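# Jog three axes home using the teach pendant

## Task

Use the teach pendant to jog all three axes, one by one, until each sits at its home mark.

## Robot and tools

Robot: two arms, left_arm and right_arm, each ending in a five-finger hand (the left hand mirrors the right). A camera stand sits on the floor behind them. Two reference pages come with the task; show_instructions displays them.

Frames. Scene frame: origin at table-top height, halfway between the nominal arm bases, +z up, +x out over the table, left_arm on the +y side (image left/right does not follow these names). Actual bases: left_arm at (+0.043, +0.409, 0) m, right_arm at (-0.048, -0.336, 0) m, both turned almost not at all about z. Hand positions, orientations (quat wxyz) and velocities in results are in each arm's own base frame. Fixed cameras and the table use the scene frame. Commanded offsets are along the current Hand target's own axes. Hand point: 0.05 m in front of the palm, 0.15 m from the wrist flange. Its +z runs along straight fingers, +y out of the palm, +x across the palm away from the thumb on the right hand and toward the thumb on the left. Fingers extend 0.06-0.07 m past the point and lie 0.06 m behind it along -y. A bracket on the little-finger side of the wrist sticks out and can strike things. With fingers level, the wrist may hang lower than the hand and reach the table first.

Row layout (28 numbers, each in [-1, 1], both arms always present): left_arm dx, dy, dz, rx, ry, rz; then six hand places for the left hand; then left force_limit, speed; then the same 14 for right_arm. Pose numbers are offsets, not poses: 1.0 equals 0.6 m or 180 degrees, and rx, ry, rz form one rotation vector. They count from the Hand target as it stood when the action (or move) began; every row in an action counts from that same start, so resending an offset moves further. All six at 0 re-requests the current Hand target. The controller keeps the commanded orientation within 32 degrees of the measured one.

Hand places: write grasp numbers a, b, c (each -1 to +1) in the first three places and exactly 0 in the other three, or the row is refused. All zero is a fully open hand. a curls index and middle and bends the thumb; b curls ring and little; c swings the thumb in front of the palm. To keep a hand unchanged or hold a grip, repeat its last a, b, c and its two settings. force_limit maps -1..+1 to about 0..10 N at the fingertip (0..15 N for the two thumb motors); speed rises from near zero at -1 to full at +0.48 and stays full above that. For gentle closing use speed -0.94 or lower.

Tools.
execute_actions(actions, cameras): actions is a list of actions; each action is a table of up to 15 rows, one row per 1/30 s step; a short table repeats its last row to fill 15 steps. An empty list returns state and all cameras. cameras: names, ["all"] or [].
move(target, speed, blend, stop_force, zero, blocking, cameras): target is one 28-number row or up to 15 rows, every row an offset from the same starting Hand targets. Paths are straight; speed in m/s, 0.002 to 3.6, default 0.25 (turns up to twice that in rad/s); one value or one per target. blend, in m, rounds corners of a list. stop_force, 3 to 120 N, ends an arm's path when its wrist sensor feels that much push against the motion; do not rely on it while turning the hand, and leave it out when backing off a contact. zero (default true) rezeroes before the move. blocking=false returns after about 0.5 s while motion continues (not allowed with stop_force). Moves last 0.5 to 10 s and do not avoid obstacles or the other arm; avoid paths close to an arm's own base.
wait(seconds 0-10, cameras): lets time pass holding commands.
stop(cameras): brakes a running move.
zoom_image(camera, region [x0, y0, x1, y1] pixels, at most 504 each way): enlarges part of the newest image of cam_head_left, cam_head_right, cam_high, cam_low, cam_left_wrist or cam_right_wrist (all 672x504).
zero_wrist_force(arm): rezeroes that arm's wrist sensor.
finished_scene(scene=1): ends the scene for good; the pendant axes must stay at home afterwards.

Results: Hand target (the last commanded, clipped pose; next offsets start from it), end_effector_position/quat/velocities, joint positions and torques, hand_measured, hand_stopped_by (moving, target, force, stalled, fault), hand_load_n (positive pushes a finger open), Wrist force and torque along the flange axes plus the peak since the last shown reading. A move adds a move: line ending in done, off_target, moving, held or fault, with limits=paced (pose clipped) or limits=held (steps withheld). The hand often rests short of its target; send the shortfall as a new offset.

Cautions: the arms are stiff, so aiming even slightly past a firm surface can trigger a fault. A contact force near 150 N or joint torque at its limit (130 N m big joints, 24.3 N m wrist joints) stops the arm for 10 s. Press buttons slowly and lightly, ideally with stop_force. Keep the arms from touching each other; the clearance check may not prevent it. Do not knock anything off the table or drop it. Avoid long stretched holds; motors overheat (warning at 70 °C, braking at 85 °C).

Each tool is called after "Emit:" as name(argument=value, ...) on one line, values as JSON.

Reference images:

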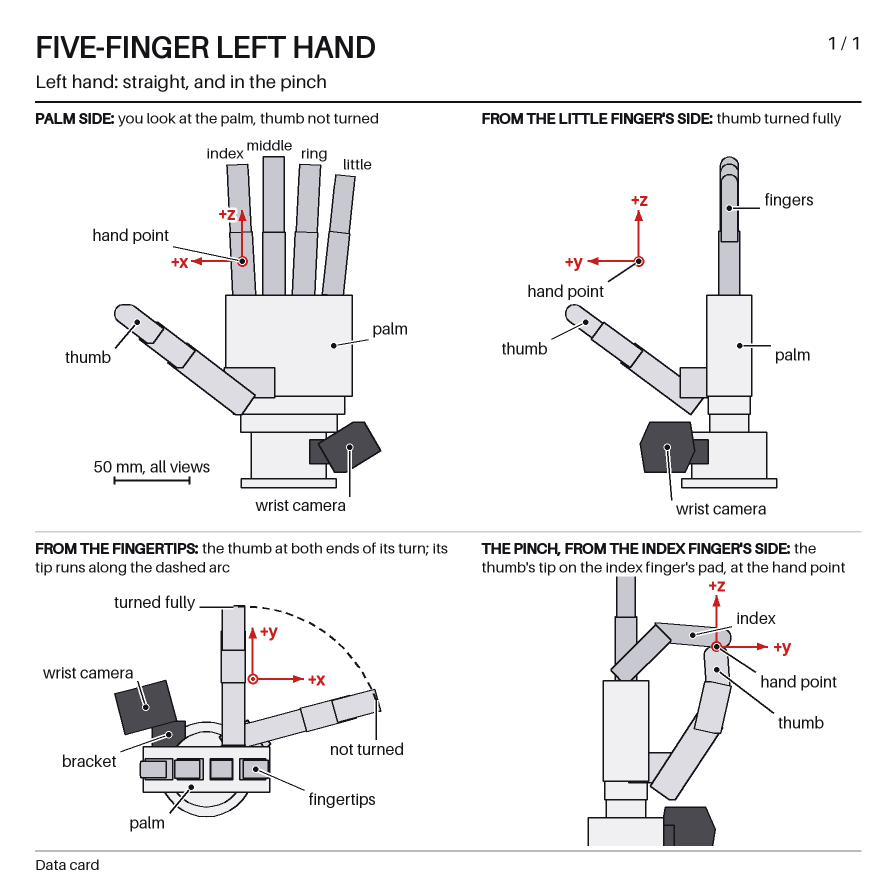

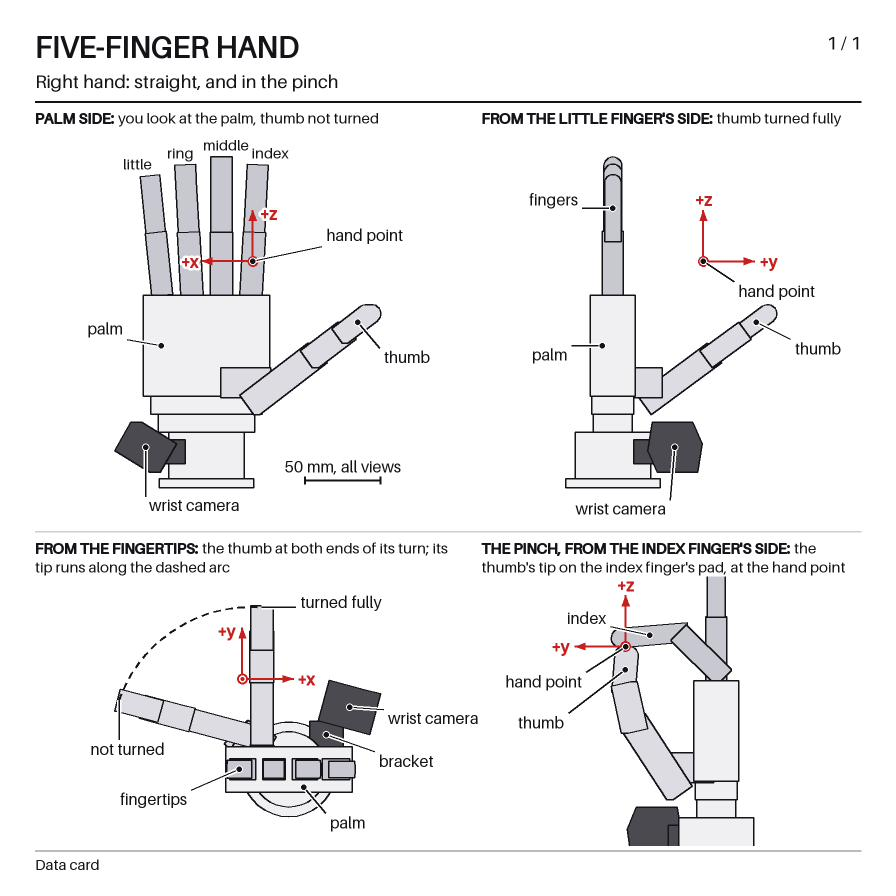

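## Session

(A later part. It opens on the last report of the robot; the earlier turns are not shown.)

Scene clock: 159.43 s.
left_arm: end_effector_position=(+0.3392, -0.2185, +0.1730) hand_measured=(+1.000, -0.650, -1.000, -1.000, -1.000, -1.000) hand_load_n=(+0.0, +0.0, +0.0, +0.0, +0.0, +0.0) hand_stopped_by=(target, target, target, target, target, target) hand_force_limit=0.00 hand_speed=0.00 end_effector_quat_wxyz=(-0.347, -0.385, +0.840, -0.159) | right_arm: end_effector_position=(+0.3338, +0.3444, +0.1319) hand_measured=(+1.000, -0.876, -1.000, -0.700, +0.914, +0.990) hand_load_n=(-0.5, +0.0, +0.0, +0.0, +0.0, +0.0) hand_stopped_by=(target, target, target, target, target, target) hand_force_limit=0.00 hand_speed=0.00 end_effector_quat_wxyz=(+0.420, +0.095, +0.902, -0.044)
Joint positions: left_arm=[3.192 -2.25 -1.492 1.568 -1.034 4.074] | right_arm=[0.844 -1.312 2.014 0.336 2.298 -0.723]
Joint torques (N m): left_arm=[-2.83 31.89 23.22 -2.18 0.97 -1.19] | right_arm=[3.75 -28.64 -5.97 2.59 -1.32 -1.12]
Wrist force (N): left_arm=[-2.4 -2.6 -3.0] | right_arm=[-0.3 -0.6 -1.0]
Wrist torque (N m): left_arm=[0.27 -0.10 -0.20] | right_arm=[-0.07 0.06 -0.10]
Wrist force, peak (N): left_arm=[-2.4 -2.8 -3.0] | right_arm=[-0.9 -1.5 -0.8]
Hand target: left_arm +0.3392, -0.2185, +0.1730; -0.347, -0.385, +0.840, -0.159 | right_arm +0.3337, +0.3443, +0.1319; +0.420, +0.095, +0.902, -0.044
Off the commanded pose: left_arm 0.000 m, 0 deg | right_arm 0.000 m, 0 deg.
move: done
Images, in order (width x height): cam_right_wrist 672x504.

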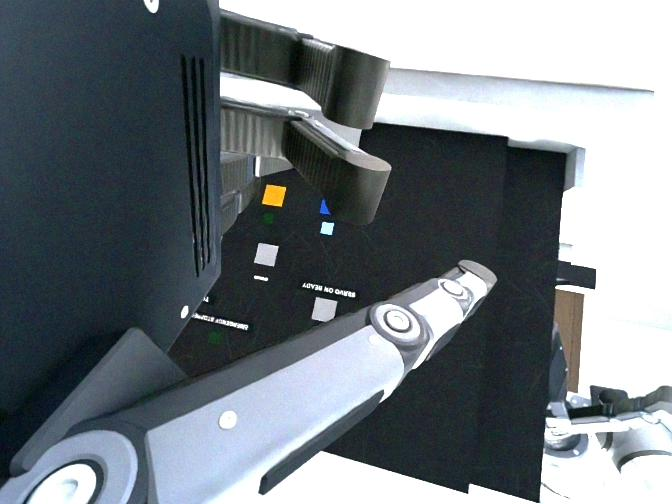

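Emit:
move(target=[0,0,0,0,0,0,0,0,1,0,0,0,0,0,-0.034,0.0088,0.0468,0,0,0,0.1,1,1,0,0,0,0,0], speed=0.015, stop_force=5)

Emit:
move(target=[0,0,0,0,0,0,0,0,1,0,0,0,0,0,0.021,-0.0069,-0.025,0,0,0,0.1,1,1,0,0,0,0,0], speed=0.06, cameras=["cam_right_wrist"])

Emit:
zoom_image(camera="cam_right_wrist", region=[200, 120, 360, 280])

Scene clock: 163.03 s.
left_arm: end_effector_position=(+0.3392, -0.2185, +0.1730) hand_measured=(+1.000, -0.650, -1.000, -1.000, -1.000, -1.000) hand_load_n=(+0.0, +0.0, +0.0, -0.5, +0.0, +0.5) hand_stopped_by=(target, target, target, target, target, target) hand_force_limit=0.00 hand_speed=0.00 end_effector_quat_wxyz=(-0.347, -0.385, +0.840, -0.159) | right_arm: end_effector_position=(+0.3624, +0.3427, +0.1298) hand_measured=(+1.000, -0.876, -1.000, -0.700, +0.914, +0.990) hand_load_n=(+0.0, +0.0, +0.0, +0.0, +0.0, +0.0) hand_stopped_by=(target, target, target, target, target, target) hand_force_limit=0.00 hand_speed=0.00 end_effector_quat_wxyz=(+0.420, +0.095, +0.902, -0.044)
Joint positions: left_arm=[3.192 -2.25 -1.492 1.568 -1.034 4.074] | right_arm=[0.777 -1.301 1.993 0.298 2.263 -0.799]
Joint torques (N m): left_arm=[-2.54 32 23.56 -2.21 0.88 -1.22] | right_arm=[-0.99 -36.54 -7.03 2.15 2.92 -0.68]
Wrist force (N): left_arm=[-1.8 -2.4 -3.0] | right_arm=[2.2 -1.9 -4.8]
Wrist torque (N m): left_arm=[0.28 -0.14 -0.18] | right_arm=[0.15 0.15 -0.09]
Wrist force, peak (N): left_arm=[-2.3 -2.6 -3.1] | right_arm=[5.2 -2.6 -11.6]
Hand target: left_arm +0.3392, -0.2185, +0.1730; -0.347, -0.385, +0.840, -0.159 | right_arm +0.3625, +0.3427, +0.1298; +0.420, +0.095, +0.902, -0.044 (not the last commanded pose)
Off the commanded pose: left_arm 0.000 m, 0 deg | right_arm 0.006 m, 0 deg.
move: contact (right_arm)

Scene clock: 163.80 s.
left_arm: end_effector_position=(+0.3392, -0.2185, +0.1730) hand_measured=(+1.000, -0.650, -1.000, -1.000, -1.000, -1.000) hand_load_n=(-0.5, +0.0, +0.0, +0.0, +0.0, +0.0) hand_stopped_by=(target, target, target, target, target, target) hand_force_limit=0.00 hand_speed=0.00 end_effector_quat_wxyz=(-0.347, -0.385, +0.840, -0.159) | right_arm: end_effector_position=(+0.3424, +0.3426, +0.1299) hand_measured=(+1.000, -0.876, -1.000, -0.700, +0.914, +0.990) hand_load_n=(+0.0, +0.0, +0.0, +0.0, +0.0, +0.0) hand_stopped_by=(target, target, target, target, target, target) hand_force_limit=0.00 hand_speed=0.00 end_effector_quat_wxyz=(+0.420, +0.095, +0.902, -0.044)
Joint positions: left_arm=[3.192 -2.25 -1.492 1.568 -1.034 4.074] | right_arm=[0.821 -1.31 2.013 0.318 2.286 -0.75]
Joint torques (N m): left_arm=[-2.28 31.24 22.89 -2.16 0.77 -1.12] | right_arm=[-4.96 -15.89 -22.39 0.22 -1.47 -1.76]
Wrist force (N): left_arm=[-2.4 -2.4 -3.0] | right_arm=[-0.6 -0.9 -1.2]
Wrist torque (N m): left_arm=[0.30 -0.10 -0.20] | right_arm=[-0.10 0.10 -0.13]
Wrist force, peak (N): left_arm=[-2.2 -2.6 -3.0] | right_arm=[2.3 -1.8 -4.6]
Hand target: left_arm +0.3392, -0.2185, +0.1730; -0.347, -0.385, +0.840, -0.159 | right_arm +0.3424, +0.3427, +0.1298; +0.420, +0.095, +0.902, -0.044
Off the commanded pose: left_arm 0.000 m, 0 deg | right_arm 0.000 m, 0 deg.
move: done
Images, in order (width x height): cam_right_wrist 672x504.

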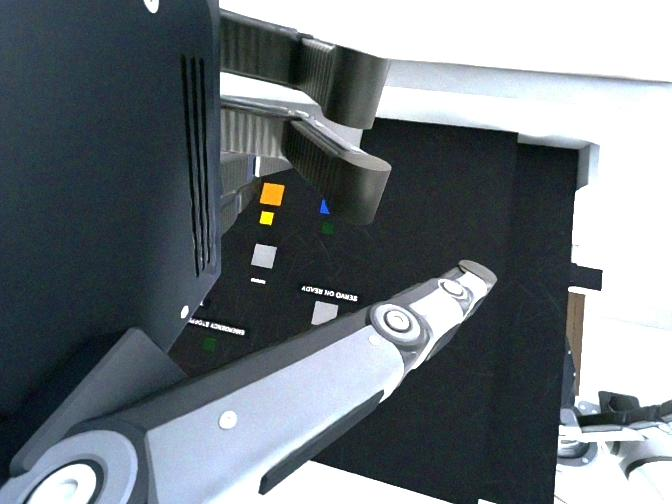

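Scaled by 3.150.

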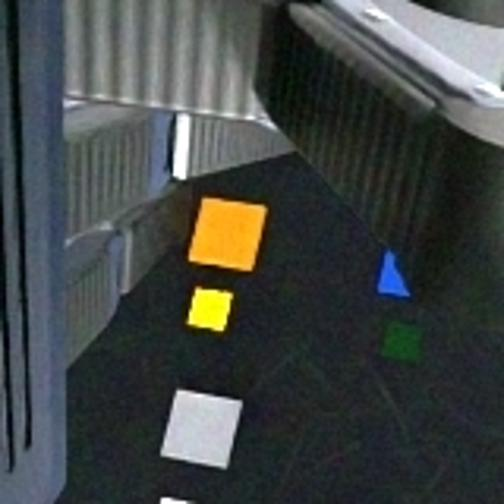

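Emit:
move(target=[0,0,0,0,0,0,0,0,1,0,0,0,0,0,-0.0673,-0.0622,-0.0363,0,0,0,0.1,1,1,0,0,0,0,0], speed=0.08)

Emit:
move(target=[0,0,0,0,0,0,0,0,1,0,0,0,0,0,-0.0211,0.007,0.0251,0,0,0,0.1,1,1,0,0,0,0,0], speed=0.02, cameras=["cam_high"])

Emit:
wait(seconds=1.0, cameras=["cam_high", "cam_right_wrist"])

Emit:
zoom_image(camera="cam_high", region=[240, 230, 440, 350])

Scene clock: 166.03 s.
left_arm: end_effector_position=(+0.3392, -0.2185, +0.1730) hand_measured=(+1.000, -0.650, -1.000, -1.000, -1.000, -1.000) hand_load_n=(+0.0, +0.0, +0.0, +0.0, +0.5, +0.0) hand_stopped_by=(target, target, target, target, target, target) hand_force_limit=0.00 hand_speed=0.00 end_effector_quat_wxyz=(-0.347, -0.385, +0.840, -0.159) | right_arm: end_effector_position=(+0.3438, +0.3042, +0.1747) hand_measured=(+1.000, -0.876, -1.000, -0.700, +0.914, +0.990) hand_load_n=(+0.0, +0.0, +0.0, +0.0, +0.0, +0.0) hand_stopped_by=(target, target, target, target, target, target) hand_force_limit=0.00 hand_speed=0.00 end_effector_quat_wxyz=(+0.420, +0.095, +0.902, -0.044)
Joint positions: left_arm=[3.192 -2.25 -1.492 1.568 -1.034 4.074] | right_arm=[0.727 -1.478 2.061 0.374 2.235 -0.851]
Joint torques (N m): left_arm=[-2.65 31.89 23.57 -2.12 0.75 -1.14] | right_arm=[1.19 -18.38 -23.84 0.61 2.74 1.8]
Wrist force (N): left_arm=[-2.0 -2.6 -3.0] | right_arm=[-0.2 -1.1 -1.0]
Wrist torque (N m): left_arm=[0.27 -0.11 -0.19] | right_arm=[-0.14 0.05 -0.23]
Wrist force, peak (N): left_arm=[-2.2 -2.6 -3.3] | right_arm=[-0.9 -1.1 -1.5]
Hand target: left_arm +0.3392, -0.2185, +0.1730; -0.347, -0.385, +0.840, -0.159 | right_arm +0.3438, +0.3042, +0.1747; +0.420, +0.095, +0.902, -0.044
Off the commanded pose: left_arm 0.000 m, 0 deg | right_arm 0.000 m, 0 deg.
move: done

Scene clock: 167.30 s.
left_arm: end_effector_position=(+0.3392, -0.2185, +0.1730) hand_measured=(+1.000, -0.650, -1.000, -1.000, -1.000, -1.000) hand_load_n=(+0.0, +0.0, +0.5, +0.0, +0.0, +0.0) hand_stopped_by=(target, target, target, target, target, target) hand_force_limit=0.00 hand_speed=0.00 end_effector_quat_wxyz=(-0.347, -0.385, +0.840, -0.159) | right_arm: end_effector_position=(+0.3640, +0.3043, +0.1747) hand_measured=(+1.000, -0.876, -1.000, -0.700, +0.914, +0.990) hand_load_n=(-0.5, +0.0, +0.5, +0.0, +0.0, +0.0) hand_stopped_by=(target, target, target, target, target, target) hand_force_limit=0.00 hand_speed=0.00 end_effector_quat_wxyz=(+0.420, +0.095, +0.902, -0.044)
Joint positions: left_arm=[3.192 -2.25 -1.492 1.568 -1.034 4.074] | right_arm=[0.682 -1.464 2.038 0.354 2.208 -0.897]
Joint torques (N m): left_arm=[-2.49 31.32 23.07 -2.21 0.85 -1.13] | right_arm=[6.1 -23.16 -12.52 -0.56 2.1 1.98]
Wrist force (N): left_arm=[-2.1 -2.5 -3.1] | right_arm=[4.4 -3.0 -10.7]
Wrist torque (N m): left_arm=[0.29 -0.13 -0.19] | right_arm=[0.60 0.30 0.21]
Wrist force, peak (N): left_arm=[-2.3 -2.8 -3.1] | right_arm=[5.1 -2.3 -11.3]
Hand target: left_arm +0.3392, -0.2185, +0.1730; -0.347, -0.385, +0.840, -0.159 | right_arm +0.3639, +0.3042, +0.1747; +0.420, +0.095, +0.902, -0.044
Off the commanded pose: left_arm 0.000 m, 0 deg | right_arm 0.000 m, 0 deg.
move: done
Images, in order (width x height): cam_high 672x504.

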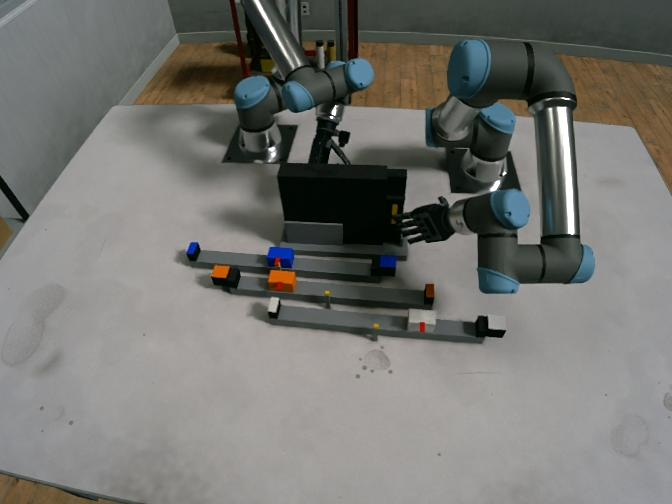

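Scene clock: 168.30 s.
left_arm: end_effector_position=(+0.3392, -0.2185, +0.1730) hand_measured=(+1.000, -0.650, -1.000, -1.000, -1.000, -1.000) hand_load_n=(-0.5, +0.0, +0.5, +0.0, +0.0, -0.5) hand_stopped_by=(target, target, target, target, target, target) hand_force_limit=0.00 hand_speed=0.00 end_effector_quat_wxyz=(-0.347, -0.385, +0.840, -0.159) | right_arm: end_effector_position=(+0.3639, +0.3042, +0.1747) hand_measured=(+1.000, -0.876, -1.000, -0.700, +0.914, +0.990) hand_load_n=(-0.5, +0.0, +0.5, -0.5, +0.0, +0.0) hand_stopped_by=(target, target, target, target, target, target) hand_force_limit=0.00 hand_speed=0.00 end_effector_quat_wxyz=(+0.420, +0.095, +0.902, -0.044)
Joint positions: left_arm=[3.192 -2.25 -1.492 1.568 -1.034 4.074] | right_arm=[0.682 -1.464 2.039 0.355 2.208 -0.897]
Joint torques (N m): left_arm=[-2.35 31.36 23.43 -2.17 0.81 -1.14] | right_arm=[5.03 -30.36 -9.66 1.23 2.83 1.88]
Wrist force (N): left_arm=[-1.8 -2.6 -3.0] | right_arm=[4.2 -2.5 -9.1]
Wrist torque (N m): left_arm=[0.26 -0.14 -0.18] | right_arm=[0.45 0.27 0.12]
Wrist force, peak (N): left_arm=[-2.2 -2.7 -3.0] | right_arm=[4.1 -3.4 -10.6]
Hand target: left_arm +0.3392, -0.2185, +0.1730; -0.347, -0.385, +0.840, -0.159 | right_arm +0.3639, +0.3042, +0.1747; +0.420, +0.095, +0.902, -0.044
Off the commanded pose: left_arm 0.000 m, 0 deg | right_arm 0.000 m, 0 deg.
wait: 1.00 s; at rest by 0.17 s
Images, in order (width x height): cam_high 672x504, cam_right_wrist 672x504.

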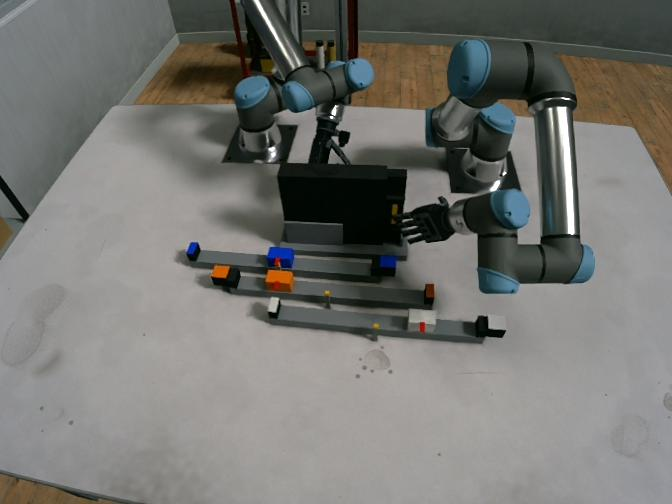

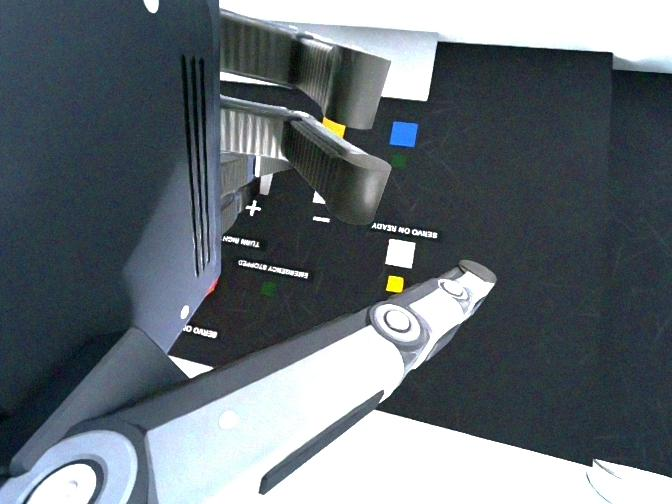

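Scaled by 2.520.

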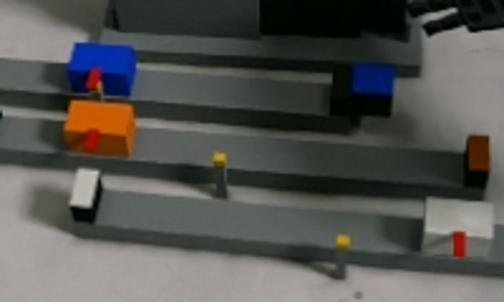

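Emit:
move(target=[[0,0,0,0,0,0,0,0,1,0,0,0,0,0,0.0211,-0.007,-0.0251,0,0,0,0.1,1,1,0,0,0,0,0],[0,0,0,0,0,0,0,0,1,0,0,0,0,0,0.0308,0.0644,-0.0366,0,0,0,0.1,1,1,0,0,0,0,0]], speed=0.08, blend=[0.005, 0], cameras=["cam_right_wrist"])

Emit:
zoom_image(camera="cam_right_wrist", region=[200, 120, 360, 280])

Scene clock: 170.07 s.
left_arm: end_effector_position=(+0.3392, -0.2185, +0.1730) hand_measured=(+1.000, -0.650, -1.000, -1.000, -1.000, -1.000) hand_load_n=(+0.0, +0.0, +0.5, +0.0, +0.0, +0.0) hand_stopped_by=(target, target, target, target, target, target) hand_force_limit=0.00 hand_speed=0.00 end_effector_quat_wxyz=(-0.347, -0.385, +0.840, -0.159) | right_arm: end_effector_position=(+0.3439, +0.3480, +0.1747) hand_measured=(+1.000, -0.876, -1.000, -0.700, +0.914, +0.990) hand_load_n=(+0.0, +0.0, +0.0, +0.0, +0.0, +0.0) hand_stopped_by=(target, target, target, target, target, target) hand_force_limit=0.00 hand_speed=0.00 end_effector_quat_wxyz=(+0.420, +0.095, +0.902, -0.044)
Joint positions: left_arm=[3.192 -2.25 -1.492 1.568 -1.034 4.074] | right_arm=[0.828 -1.365 1.945 0.448 2.29 -0.741]
Joint torques (N m): left_arm=[-2.67 31.84 23.23 -2.25 0.83 -0.97] | right_arm=[2.5 -28.32 -13.01 0.7 -1.52 -1.09]
Wrist force (N): left_arm=[-1.9 -2.5 -3.1] | right_arm=[-0.3 -0.5 -1.3]
Wrist torque (N m): left_arm=[0.28 -0.13 -0.19] | right_arm=[-0.03 0.06 -0.08]
Wrist force, peak (N): left_arm=[-2.3 -2.7 -3.2] | right_arm=[4.4 -2.4 -9.3]
Hand target: left_arm +0.3392, -0.2185, +0.1730; -0.347, -0.385, +0.840, -0.159 | right_arm +0.3439, +0.3480, +0.1748; +0.420, +0.095, +0.902, -0.044
Off the commanded pose: left_arm 0.000 m, 0 deg | right_arm 0.000 m, 0 deg.
move: done
Images, in order (width x height): cam_right_wrist 672x504.

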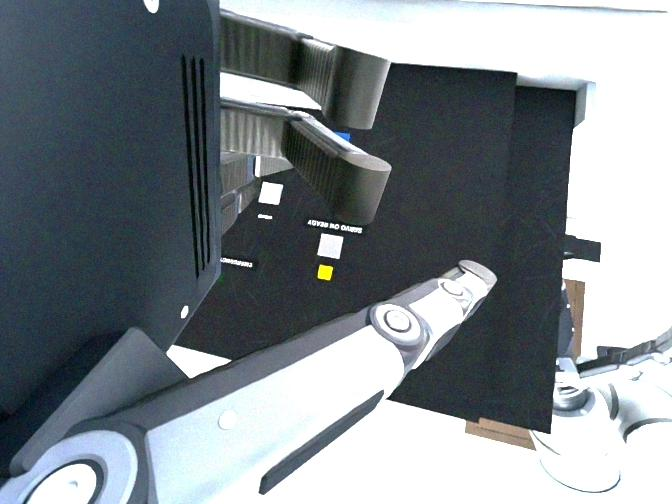

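Scaled by 3.150.

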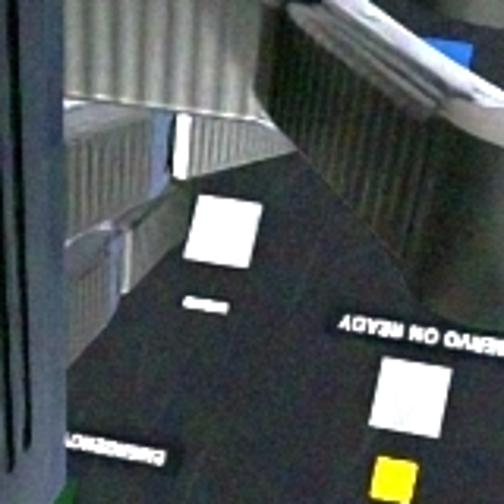

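Emit:
move(target=[0,0,0,0,0,0,0,0,1,0,0,0,0,0,-0.0204,0.0068,0.0243,0,0,0,0.1,1,1,0,0,0,0,0], speed=0.02)

Emit:
wait(seconds=9, cameras=["cam_high", "cam_right_wrist"])

Emit:
zoom_image(camera="cam_high", region=[240, 230, 440, 350])

Scene clock: 172.70 s.
left_arm: end_effector_position=(+0.3392, -0.2185, +0.1730) hand_measured=(+1.000, -0.650, -1.000, -1.000, -1.000, -1.000) hand_load_n=(+0.0, +0.0, +0.5, +0.0, +0.0, +0.0) hand_stopped_by=(target, target, target, target, target, target) hand_force_limit=0.00 hand_speed=0.00 end_effector_quat_wxyz=(-0.347, -0.385, +0.840, -0.159) | right_arm: end_effector_position=(+0.3634, +0.3481, +0.1747) hand_measured=(+1.000, -0.876, -1.000, -0.700, +0.914, +0.990) hand_load_n=(-0.5, +0.0, +0.5, +0.0, +0.5, +0.0) hand_stopped_by=(target, target, target, target, target, target) hand_force_limit=0.00 hand_speed=0.00 end_effector_quat_wxyz=(+0.420, +0.095, +0.902, -0.044)
Joint positions: left_arm=[3.192 -2.25 -1.492 1.568 -1.034 4.074] | right_arm=[0.786 -1.355 1.924 0.428 2.267 -0.789]
Joint torques (N m): left_arm=[-2.66 31.59 23.05 -2.07 0.8 -0.86] | right_arm=[-0.05 -22.91 -13.49 -1.12 2.74 1.91]
Wrist force (N): left_arm=[-2.7 -3.8 -3.8] | right_arm=[7.5 -3.8 -17.9]
Wrist torque (N m): left_arm=[0.36 -0.17 -0.21] | right_arm=[1.06 0.37 0.37]
Wrist force, peak (N): left_arm=[-2.7 -3.8 -3.8] | right_arm=[7.3 -3.1 -19.0]
Hand target: left_arm +0.3392, -0.2185, +0.1730; -0.347, -0.385, +0.840, -0.159 | right_arm +0.3633, +0.3480, +0.1747; +0.420, +0.095, +0.902, -0.044
Off the commanded pose: left_arm 0.000 m, 0 deg | right_arm 0.000 m, 0 deg.
move: done

Scene clock: 181.70 s.
left_arm: end_effector_position=(+0.3392, -0.2185, +0.1730) hand_measured=(+1.000, -0.650, -1.000, -1.000, -1.000, -1.000) hand_load_n=(+0.0, +0.0, +0.5, +0.0, +0.0, +0.0) hand_stopped_by=(target, target, target, target, target, target) hand_force_limit=0.00 hand_speed=0.00 end_effector_quat_wxyz=(-0.347, -0.385, +0.840, -0.159) | right_arm: end_effector_position=(+0.3633, +0.3480, +0.1747) hand_measured=(+1.000, -0.876, -1.000, -0.700, +0.914, +0.990) hand_load_n=(-0.5, +0.0, +0.0, +0.0, +0.0, +0.0) hand_stopped_by=(target, target, target, target, target, target) hand_force_limit=0.00 hand_speed=0.00 end_effector_quat_wxyz=(+0.420, +0.095, +0.902, -0.044)
Joint positions: left_arm=[3.192 -2.25 -1.492 1.568 -1.034 4.074] | right_arm=[0.786 -1.355 1.924 0.428 2.268 -0.788]
Joint torques (N m): left_arm=[-2.7 31.66 9.57 -2.16 0.7 -1.17] | right_arm=[1.74 -34.47 -12.95 0.44 2.82 1.75]
Wrist force (N): left_arm=[-2.7 -3.6 -4.0] | right_arm=[6.7 -3.1 -16.1]
Wrist torque (N m): left_arm=[0.38 -0.16 -0.23] | right_arm=[0.92 0.44 0.25]
Wrist force, peak (N): left_arm=[-2.7 -3.9 -3.9] | right_arm=[7.1 -4.5 -17.6]
Hand target: left_arm +0.3392, -0.2185, +0.1730; -0.347, -0.385, +0.840, -0.159 | right_arm +0.3633, +0.3480, +0.1747; +0.420, +0.095, +0.902, -0.044
Off the commanded pose: left_arm 0.000 m, 0 deg | right_arm 0.000 m, 0 deg.
wait: 9.00 s; at rest by 0.17 s
Images, in order (width x height): cam_high 672x504, cam_right_wrist 672x504.

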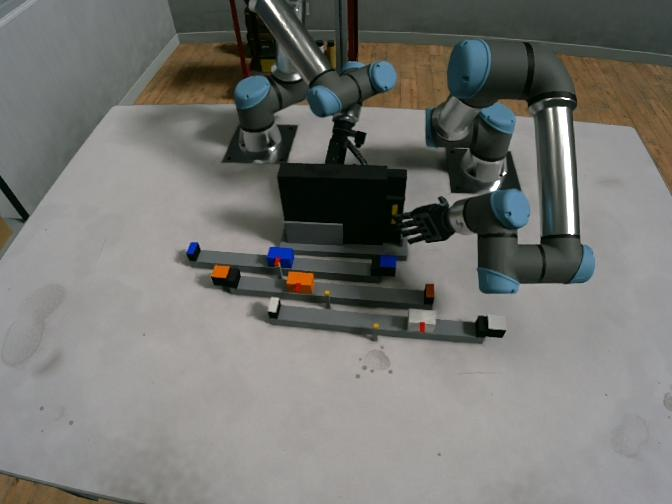

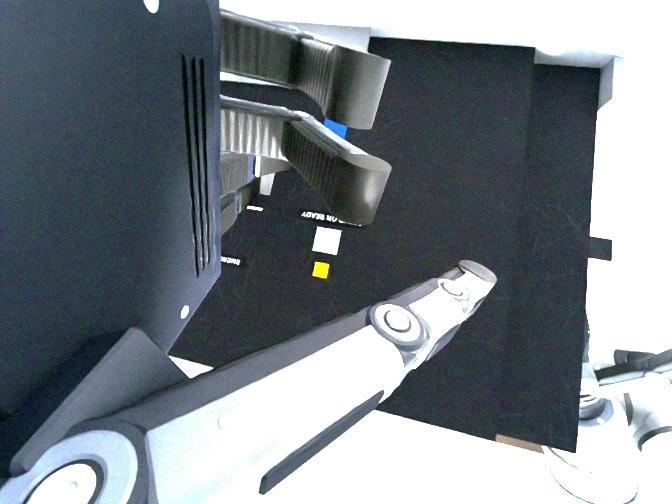

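Scaled by 2.520.

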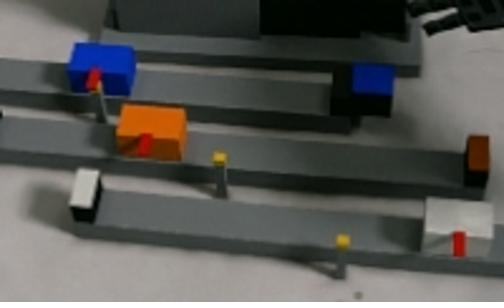

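Emit:
wait(seconds=9.5, cameras=["cam_high"])

Emit:
move(target=[0,0,0,0,0,0,0,0,1,0,0,0,0,0,0.0106,-0.0035,-0.0126,0,0,0,0.1,1,1,0,0,0,0,0], speed=0.06, cameras=["cam_high", "cam_head_right", "cam_head_left"])

Emit:
zoom_image(camera="cam_high", region=[285, 255, 365, 325])

Emit:
zoom_image(camera="cam_head_right", region=[290, 230, 390, 310])

Emit:
zoom_image(camera="cam_head_left", region=[290, 230, 390, 310])

Scene clock: 191.73 s.
left_arm: end_effector_position=(+0.3392, -0.2185, +0.1730) hand_measured=(+1.000, -0.650, -1.000, -1.000, -1.000, -1.000) hand_load_n=(+0.0, +0.0, +0.5, +0.0, +0.0, +0.0) hand_stopped_by=(target, target, target, target, target, target) hand_force_limit=0.00 hand_speed=0.00 end_effector_quat_wxyz=(-0.347, -0.385, +0.840, -0.159) | right_arm: end_effector_position=(+0.3633, +0.3480, +0.1747) hand_measured=(+1.000, -0.876, -1.000, -0.700, +0.914, +0.990) hand_load_n=(+0.0, +0.0, +0.0, +0.0, +0.0, +0.0) hand_stopped_by=(target, target, target, target, target, target) hand_force_limit=0.00 hand_speed=0.00 end_effector_quat_wxyz=(+0.420, +0.095, +0.902, -0.044)
Joint positions: left_arm=[3.192 -2.25 -1.492 1.568 -1.034 4.074] | right_arm=[0.786 -1.355 1.924 0.428 2.268 -0.788]
Joint torques (N m): left_arm=[-2.62 32.46 7.52 -2.08 0.64 -1.08] | right_arm=[2.98 -33.15 -16.5 0.43 2.22 2.12]
Wrist force (N): left_arm=[-2.6 -3.7 -3.8] | right_arm=[6.8 -3.0 -16.1]
Wrist torque (N m): left_arm=[0.36 -0.17 -0.22] | right_arm=[0.93 0.42 0.26]
Wrist force, peak (N): left_arm=[-2.8 -3.9 -4.0] | right_arm=[7.3 -3.2 -16.7]
Hand target: left_arm +0.3392, -0.2185, +0.1730; -0.347, -0.385, +0.840, -0.159 | right_arm +0.3633, +0.3480, +0.1747; +0.420, +0.095, +0.902, -0.044
Off the commanded pose: left_arm 0.000 m, 0 deg | right_arm 0.000 m, 0 deg.
wait: 9.50 s; at rest from the start
Images, in order (width x height): cam_high 672x504.

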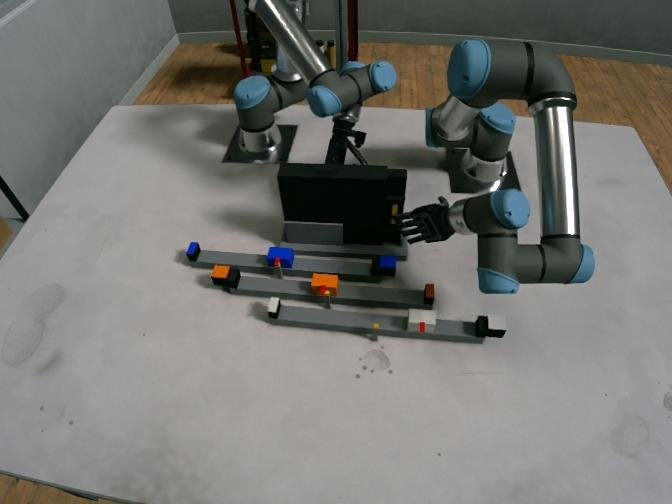

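Scene clock: 192.47 s.
left_arm: end_effector_position=(+0.3392, -0.2185, +0.1730) hand_measured=(+1.000, -0.650, -1.000, -1.000, -1.000, -1.000) hand_load_n=(+0.0, +0.0, +0.5, +0.0, +0.0, +0.0) hand_stopped_by=(target, target, target, target, target, target) hand_force_limit=0.00 hand_speed=0.00 end_effector_quat_wxyz=(-0.347, -0.385, +0.840, -0.159) | right_arm: end_effector_position=(+0.3531, +0.3479, +0.1747) hand_measured=(+1.000, -0.876, -1.000, -0.700, +0.914, +0.990) hand_load_n=(+0.0, +0.0, +0.0, +0.0, +0.0, +0.0) hand_stopped_by=(target, target, target, target, target, target) hand_force_limit=0.00 hand_speed=0.00 end_effector_quat_wxyz=(+0.420, +0.095, +0.902, -0.044)
Joint positions: left_arm=[3.192 -2.25 -1.492 1.568 -1.034 4.074] | right_arm=[0.808 -1.361 1.935 0.438 2.28 -0.764]
Joint torques (N m): left_arm=[-2.13 32.36 6.78 -2.17 0.56 -1.04] | right_arm=[-5.28 -23.61 -21.88 0.62 -0.79 -1.86]
Wrist force (N): left_arm=[-1.9 -2.7 -2.9] | right_arm=[-0.3 -0.6 -1.1]
Wrist torque (N m): left_arm=[0.26 -0.13 -0.17] | right_arm=[-0.05 0.06 -0.20]
Wrist force, peak (N): left_arm=[-2.9 -3.6 -3.8] | right_arm=[6.8 -3.4 -16.2]
Hand target: left_arm +0.3392, -0.2185, +0.1730; -0.347, -0.385, +0.840, -0.159 | right_arm +0.3532, +0.3480, +0.1747; +0.420, +0.095, +0.902, -0.044
Off the commanded pose: left_arm 0.000 m, 0 deg | right_arm 0.000 m, 0 deg.
move: done
Images, in order (width x height): cam_head_left 672x504, cam_head_right 672x504, cam_high 672x504.

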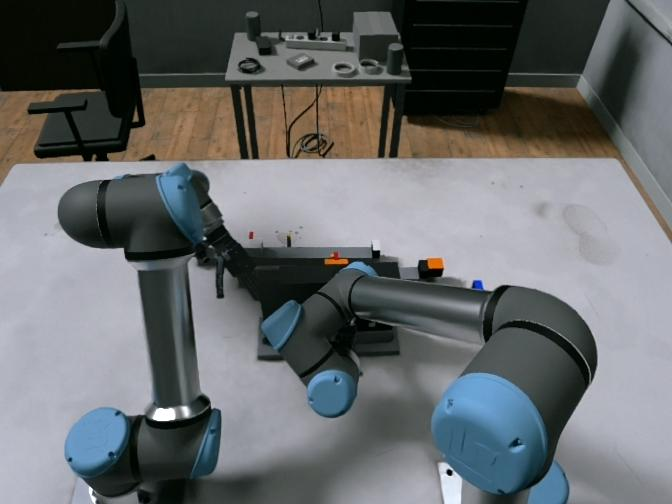

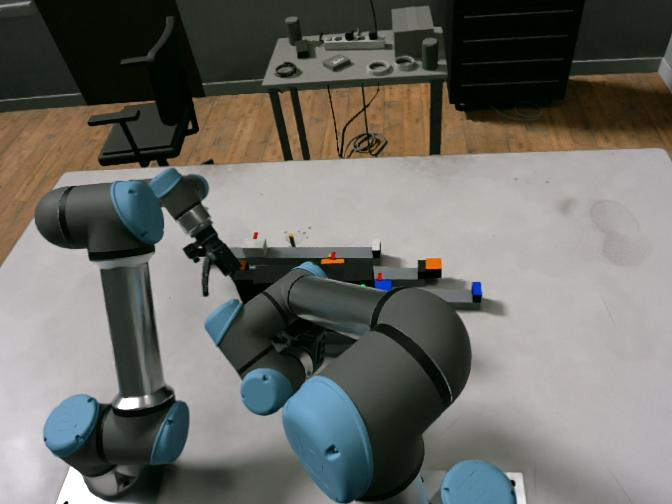

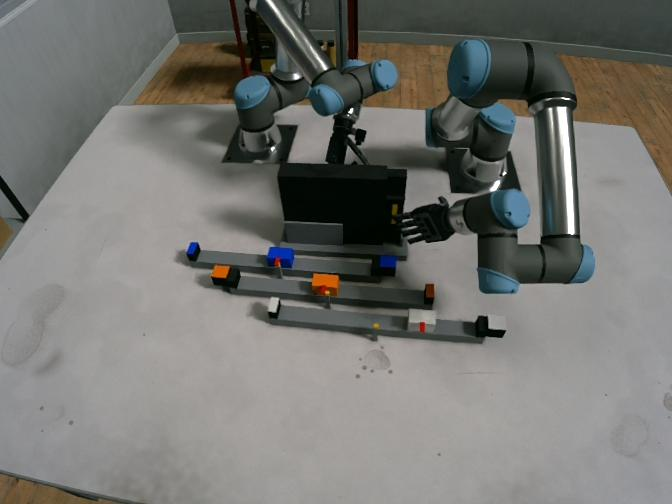

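Scaled by 6.300.

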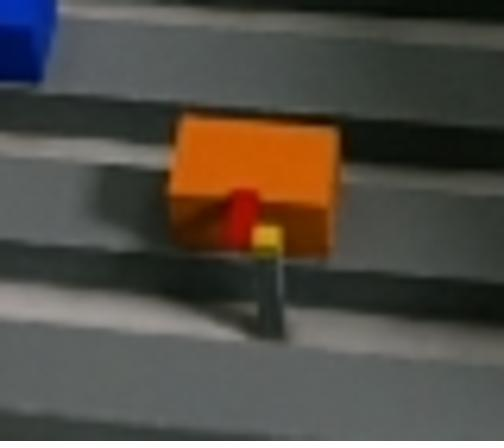

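Scaled by 5.040.

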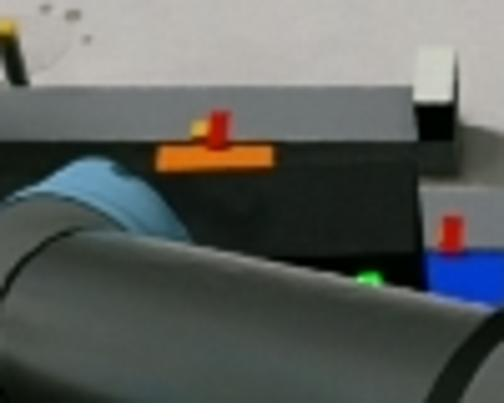

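Scaled by 5.040.

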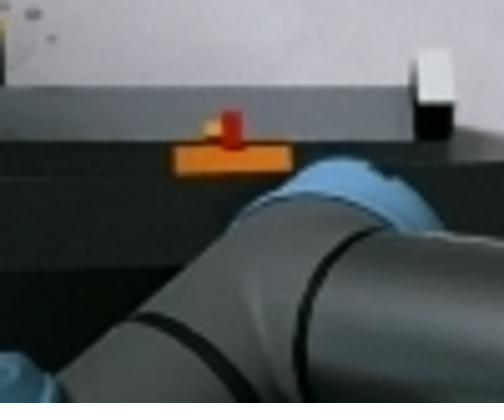

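Emit:
move(target=[0,0,0,0,0,0,0,0,1,0,0,0,0,0,-0.0103,0.0034,0.0122,0,0,0,0.1,1,1,0,0,0,0,0], speed=0.02)

Emit:
wait(seconds=0.9)

Emit:
move(target=[0,0,0,0,0,0,0,0,1,0,0,0,0,0,0.0103,-0.0034,-0.0122,0,0,0,0.1,1,1,0,0,0,0,0], speed=0.06, cameras=["cam_high", "cam_head_right", "cam_head_left"])

Emit:
zoom_image(camera="cam_high", region=[285, 255, 365, 325])

Emit:
zoom_image(camera="cam_head_right", region=[290, 230, 390, 310])

Emit:
zoom_image(camera="cam_head_left", region=[290, 230, 390, 310])

Scene clock: 194.23 s.
left_arm: end_effector_position=(+0.3392, -0.2185, +0.1730) hand_measured=(+1.000, -0.650, -1.000, -1.000, -1.000, -1.000) hand_load_n=(+0.0, +0.0, +0.5, +0.0, +0.0, +0.0) hand_stopped_by=(target, target, target, target, target, target) hand_force_limit=0.00 hand_speed=0.00 end_effector_quat_wxyz=(-0.347, -0.385, +0.840, -0.159) | right_arm: end_effector_position=(+0.3631, +0.3481, +0.1747) hand_measured=(+1.000, -0.876, -1.000, -0.700, +0.914, +0.990) hand_load_n=(+0.0, +0.0, +0.5, +0.0, +0.0, +0.5) hand_stopped_by=(target, target, target, target, target, target) hand_force_limit=0.00 hand_speed=0.00 end_effector_quat_wxyz=(+0.420, +0.095, +0.902, -0.044)
Joint positions: left_arm=[3.192 -2.25 -1.492 1.568 -1.034 4.074] | right_arm=[0.787 -1.356 1.925 0.428 2.268 -0.788]
Joint torques (N m): left_arm=[-2.48 32.22 7.89 -2.01 0.56 -1.13] | right_arm=[3.26 -23.57 -14.35 -0.86 2.64 2.23]
Wrist force (N): left_arm=[-2.1 -2.7 -2.9] | right_arm=[6.6 -4.0 -15.6]
Wrist torque (N m): left_arm=[0.27 -0.13 -0.18] | right_arm=[0.91 0.42 0.31]
Wrist force, peak (N): left_arm=[-2.3 -2.9 -3.0] | right_arm=[7.4 -3.3 -16.7]
Hand target: left_arm +0.3392, -0.2185, +0.1730; -0.347, -0.385, +0.840, -0.159 | right_arm +0.3630, +0.3480, +0.1748; +0.420, +0.095, +0.902, -0.044
Off the commanded pose: left_arm 0.000 m, 0 deg | right_arm 0.000 m, 0 deg.
move: done

Scene clock: 195.13 s.
left_arm: end_effector_position=(+0.3392, -0.2185, +0.1730) hand_measured=(+1.000, -0.650, -1.000, -1.000, -1.000, -1.000) hand_load_n=(+0.0, -0.5, +0.5, +0.0, +0.0, +0.0) hand_stopped_by=(target, target, target, target, target, target) hand_force_limit=0.00 hand_speed=0.00 end_effector_quat_wxyz=(-0.347, -0.385, +0.840, -0.159) | right_arm: end_effector_position=(+0.3630, +0.3480, +0.1748) hand_measured=(+1.000, -0.876, -1.000, -0.700, +0.914, +0.990) hand_load_n=(-0.5, +0.0, +0.5, +0.0, +0.0, +0.0) hand_stopped_by=(target, target, target, target, target, target) hand_force_limit=0.00 hand_speed=0.00 end_effector_quat_wxyz=(+0.420, +0.095, +0.902, -0.044)
Joint positions: left_arm=[3.192 -2.25 -1.492 1.568 -1.034 4.074] | right_arm=[0.787 -1.356 1.925 0.428 2.268 -0.788]
Joint torques (N m): left_arm=[-3.29 31.49 7.6 -2.14 0.49 -1.02] | right_arm=[1.4 -33.47 -10.74 0.47 3.34 1.96]
Wrist force (N): left_arm=[-2.2 -2.7 -2.9] | right_arm=[6.3 -3.5 -14.3]
Wrist torque (N m): left_arm=[0.26 -0.10 -0.19] | right_arm=[0.77 0.40 0.22]
Wrist force, peak (N): left_arm=[-2.3 -2.7 -3.0] | right_arm=[6.4 -4.5 -15.4]
Hand target: left_arm +0.3392, -0.2185, +0.1730; -0.347, -0.385, +0.840, -0.159 | right_arm +0.3630, +0.3480, +0.1748; +0.420, +0.095, +0.902, -0.044
Off the commanded pose: left_arm 0.000 m, 0 deg | right_arm 0.000 m, 0 deg.
wait: 0.90 s; at rest by 0.17 s

Scene clock: 195.87 s.
left_arm: end_effector_position=(+0.3392, -0.2185, +0.1730) hand_measured=(+1.000, -0.650, -1.000, -1.000, -1.000, -1.000) hand_load_n=(+0.0, +0.0, +0.5, +0.0, +0.0, +0.0) hand_stopped_by=(target, target, target, target, target, target) hand_force_limit=0.00 hand_speed=0.00 end_effector_quat_wxyz=(-0.347, -0.385, +0.840, -0.159) | right_arm: end_effector_position=(+0.3531, +0.3479, +0.1747) hand_measured=(+1.000, -0.876, -1.000, -0.700, +0.914, +0.990) hand_load_n=(-0.5, +0.0, +0.0, +0.0, +0.0, +0.0) hand_stopped_by=(target, target, target, target, target, target) hand_force_limit=0.00 hand_speed=0.00 end_effector_quat_wxyz=(+0.420, +0.095, +0.902, -0.044)
Joint positions: left_arm=[3.192 -2.25 -1.492 1.568 -1.034 4.074] | right_arm=[0.808 -1.361 1.935 0.438 2.28 -0.764]
Joint torques (N m): left_arm=[-2.5 31.82 7.46 -2.06 0.6 -1.03] | right_arm=[-6.28 -25.51 -21.96 0.64 -0.42 -1.89]
Wrist force (N): left_arm=[-2.0 -2.5 -2.9] | right_arm=[-0.5 -0.9 -1.1]
Wrist torque (N m): left_arm=[0.31 -0.11 -0.19] | right_arm=[-0.09 0.08 -0.22]
Wrist force, peak (N): left_arm=[-2.2 -2.8 -3.1] | right_arm=[6.5 -3.0 -14.2]
Hand target: left_arm +0.3392, -0.2185, +0.1730; -0.347, -0.385, +0.840, -0.159 | right_arm +0.3532, +0.3480, +0.1747; +0.420, +0.095, +0.902, -0.044
Off the commanded pose: left_arm 0.000 m, 0 deg | right_arm 0.000 m, 0 deg.
move: done
Images, in order (width x height): cam_head_left 672x504, cam_head_right 672x504, cam_high 672x504.

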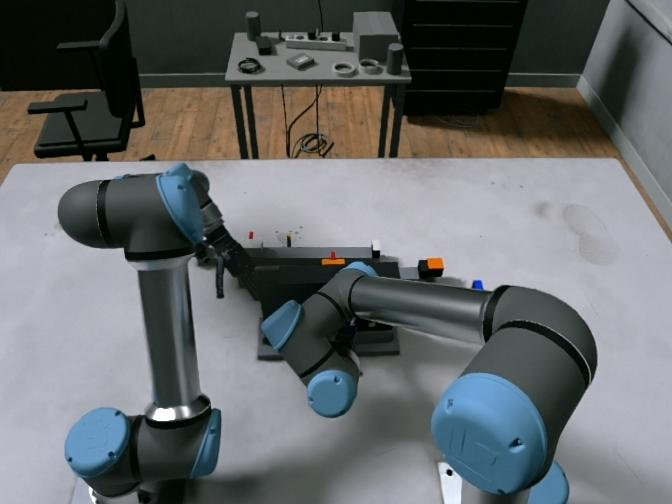

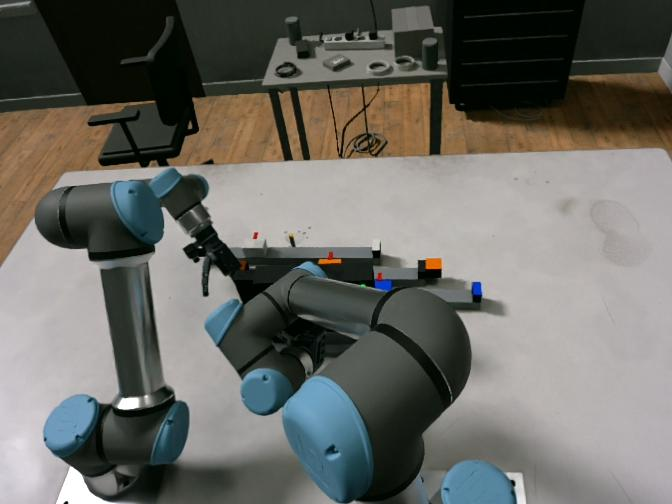

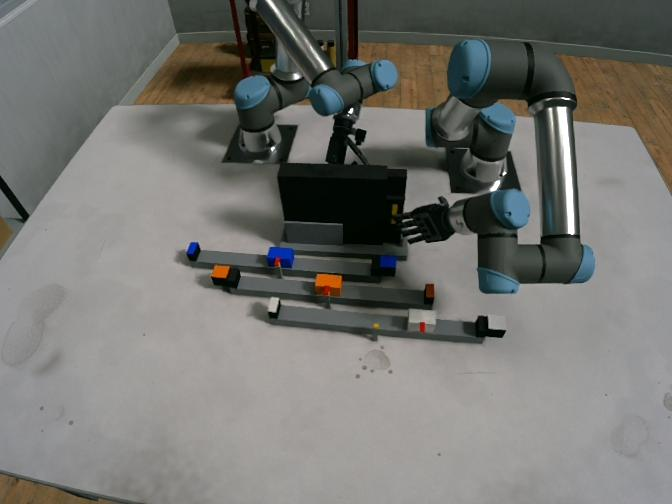

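Scaled by 6.300.

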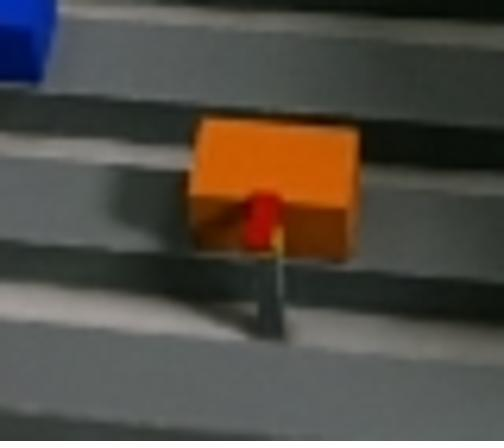

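Scaled by 5.040.

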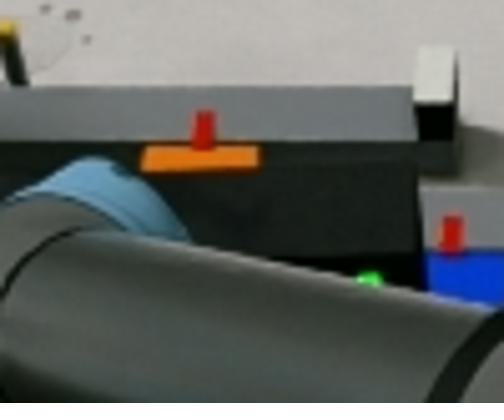

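Scaled by 5.040.

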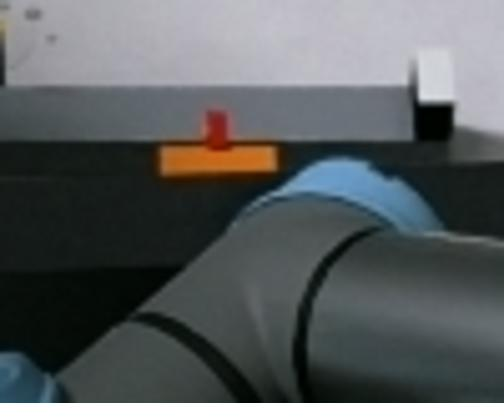

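Emit:
move(target=[[0,0,0,0,0,0,0,0,1,0,0,0,0,0,-0.0103,0.0034,0.0122,0,0,0,0.1,1,1,0,0,0,0,0],[0,0,0,0,0,0,0,0,1,0,0,0,0,0,0,0,0,0,0,0,0.1,1,1,0,0,0,0,0]], speed=0.05, cameras=["cam_high", "cam_head_right"])

Emit:
zoom_image(camera="cam_high", region=[285, 255, 365, 325])

Emit:
zoom_image(camera="cam_head_right", region=[290, 230, 390, 310])

Scene clock: 197.70 s.
left_arm: end_effector_position=(+0.3392, -0.2185, +0.1730) hand_measured=(+1.000, -0.650, -1.000, -1.000, -1.000, -1.000) hand_load_n=(+0.0, +0.0, +0.0, +0.5, +0.0, +0.0) hand_stopped_by=(target, target, target, target, target, target) hand_force_limit=0.00 hand_speed=0.00 end_effector_quat_wxyz=(-0.347, -0.385, +0.840, -0.159) | right_arm: end_effector_position=(+0.3532, +0.3479, +0.1748) hand_measured=(+1.000, -0.876, -1.000, -0.700, +0.914, +0.990) hand_load_n=(-0.5, +0.0, +0.0, +0.0, +0.0, +0.0) hand_stopped_by=(target, target, target, target, target, target) hand_force_limit=0.00 hand_speed=0.00 end_effector_quat_wxyz=(+0.420, +0.095, +0.902, -0.044) end_effector_velocity=(+0.001, +0.001, +0.000) end_effector_angular_velocity=(+0.002, +0.000, +0.003)
Joint positions: left_arm=[3.192 -2.25 -1.492 1.568 -1.034 4.074] | right_arm=[0.808 -1.361 1.935 0.438 2.28 -0.764]
Joint velocities: left_arm=[within noise] | right_arm=[-0.003 0.001 -0.002 -0.003 -0.004 -0.005]
Joint torques (N m): left_arm=[-1.79 32.34 6.47 -2.03 0.68 -1.11] | right_arm=[-5.38 -15.8 -24.67 0.15 -1.51 -1.55]
Wrist force (N): left_arm=[-1.9 -2.8 -2.9] | right_arm=[-0.3 -0.6 -1.2]
Wrist torque (N m): left_arm=[0.25 -0.16 -0.17] | right_arm=[-0.04 0.06 -0.09]
Wrist force, peak (N): left_arm=[-2.3 -2.7 -3.1] | right_arm=[7.3 -3.5 -16.4]
Hand target: left_arm +0.3392, -0.2185, +0.1730; -0.347, -0.385, +0.840, -0.159 | right_arm +0.3532, +0.3480, +0.1747; +0.420, +0.095, +0.902, -0.044
Off the commanded pose: left_arm 0.000 m, 0 deg | right_arm 0.000 m, 0 deg.
move: done
Images, in order (width x height): cam_head_right 672x504, cam_high 672x504.

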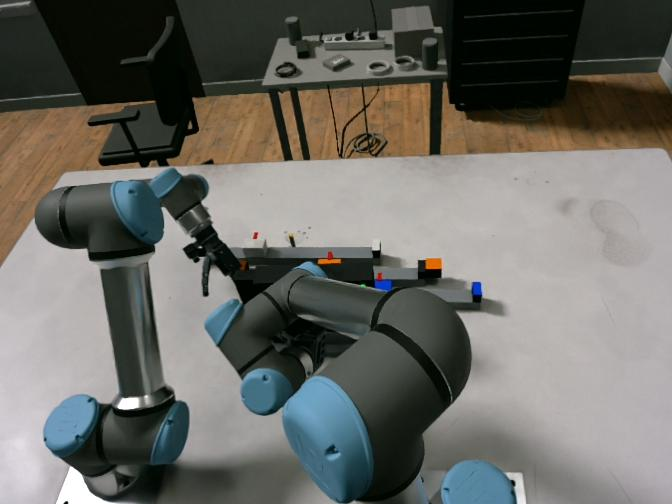

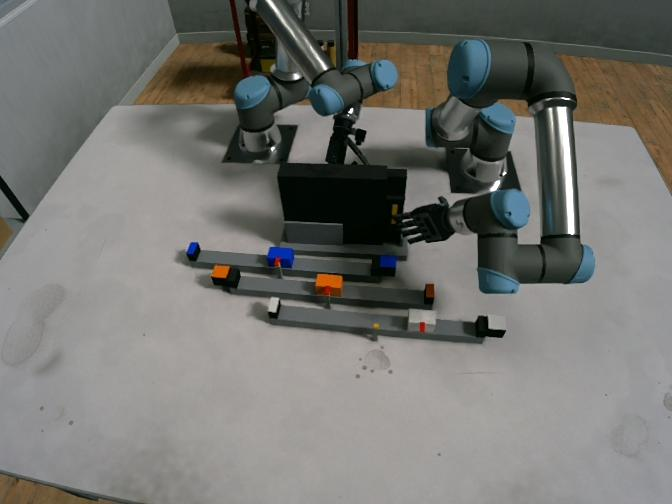

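Scaled by 6.300.

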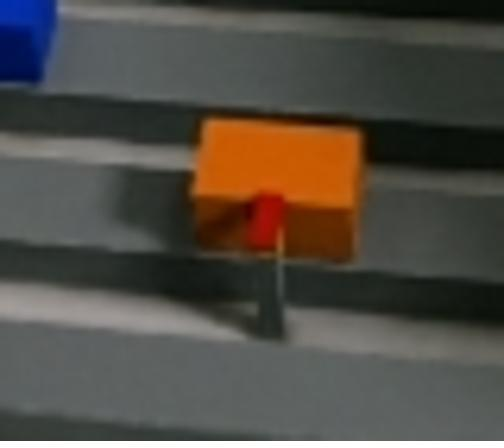

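Scaled by 5.040.

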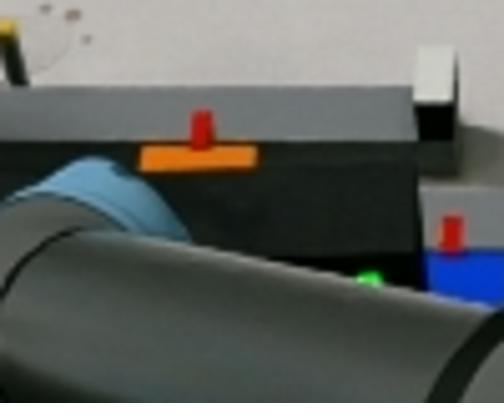

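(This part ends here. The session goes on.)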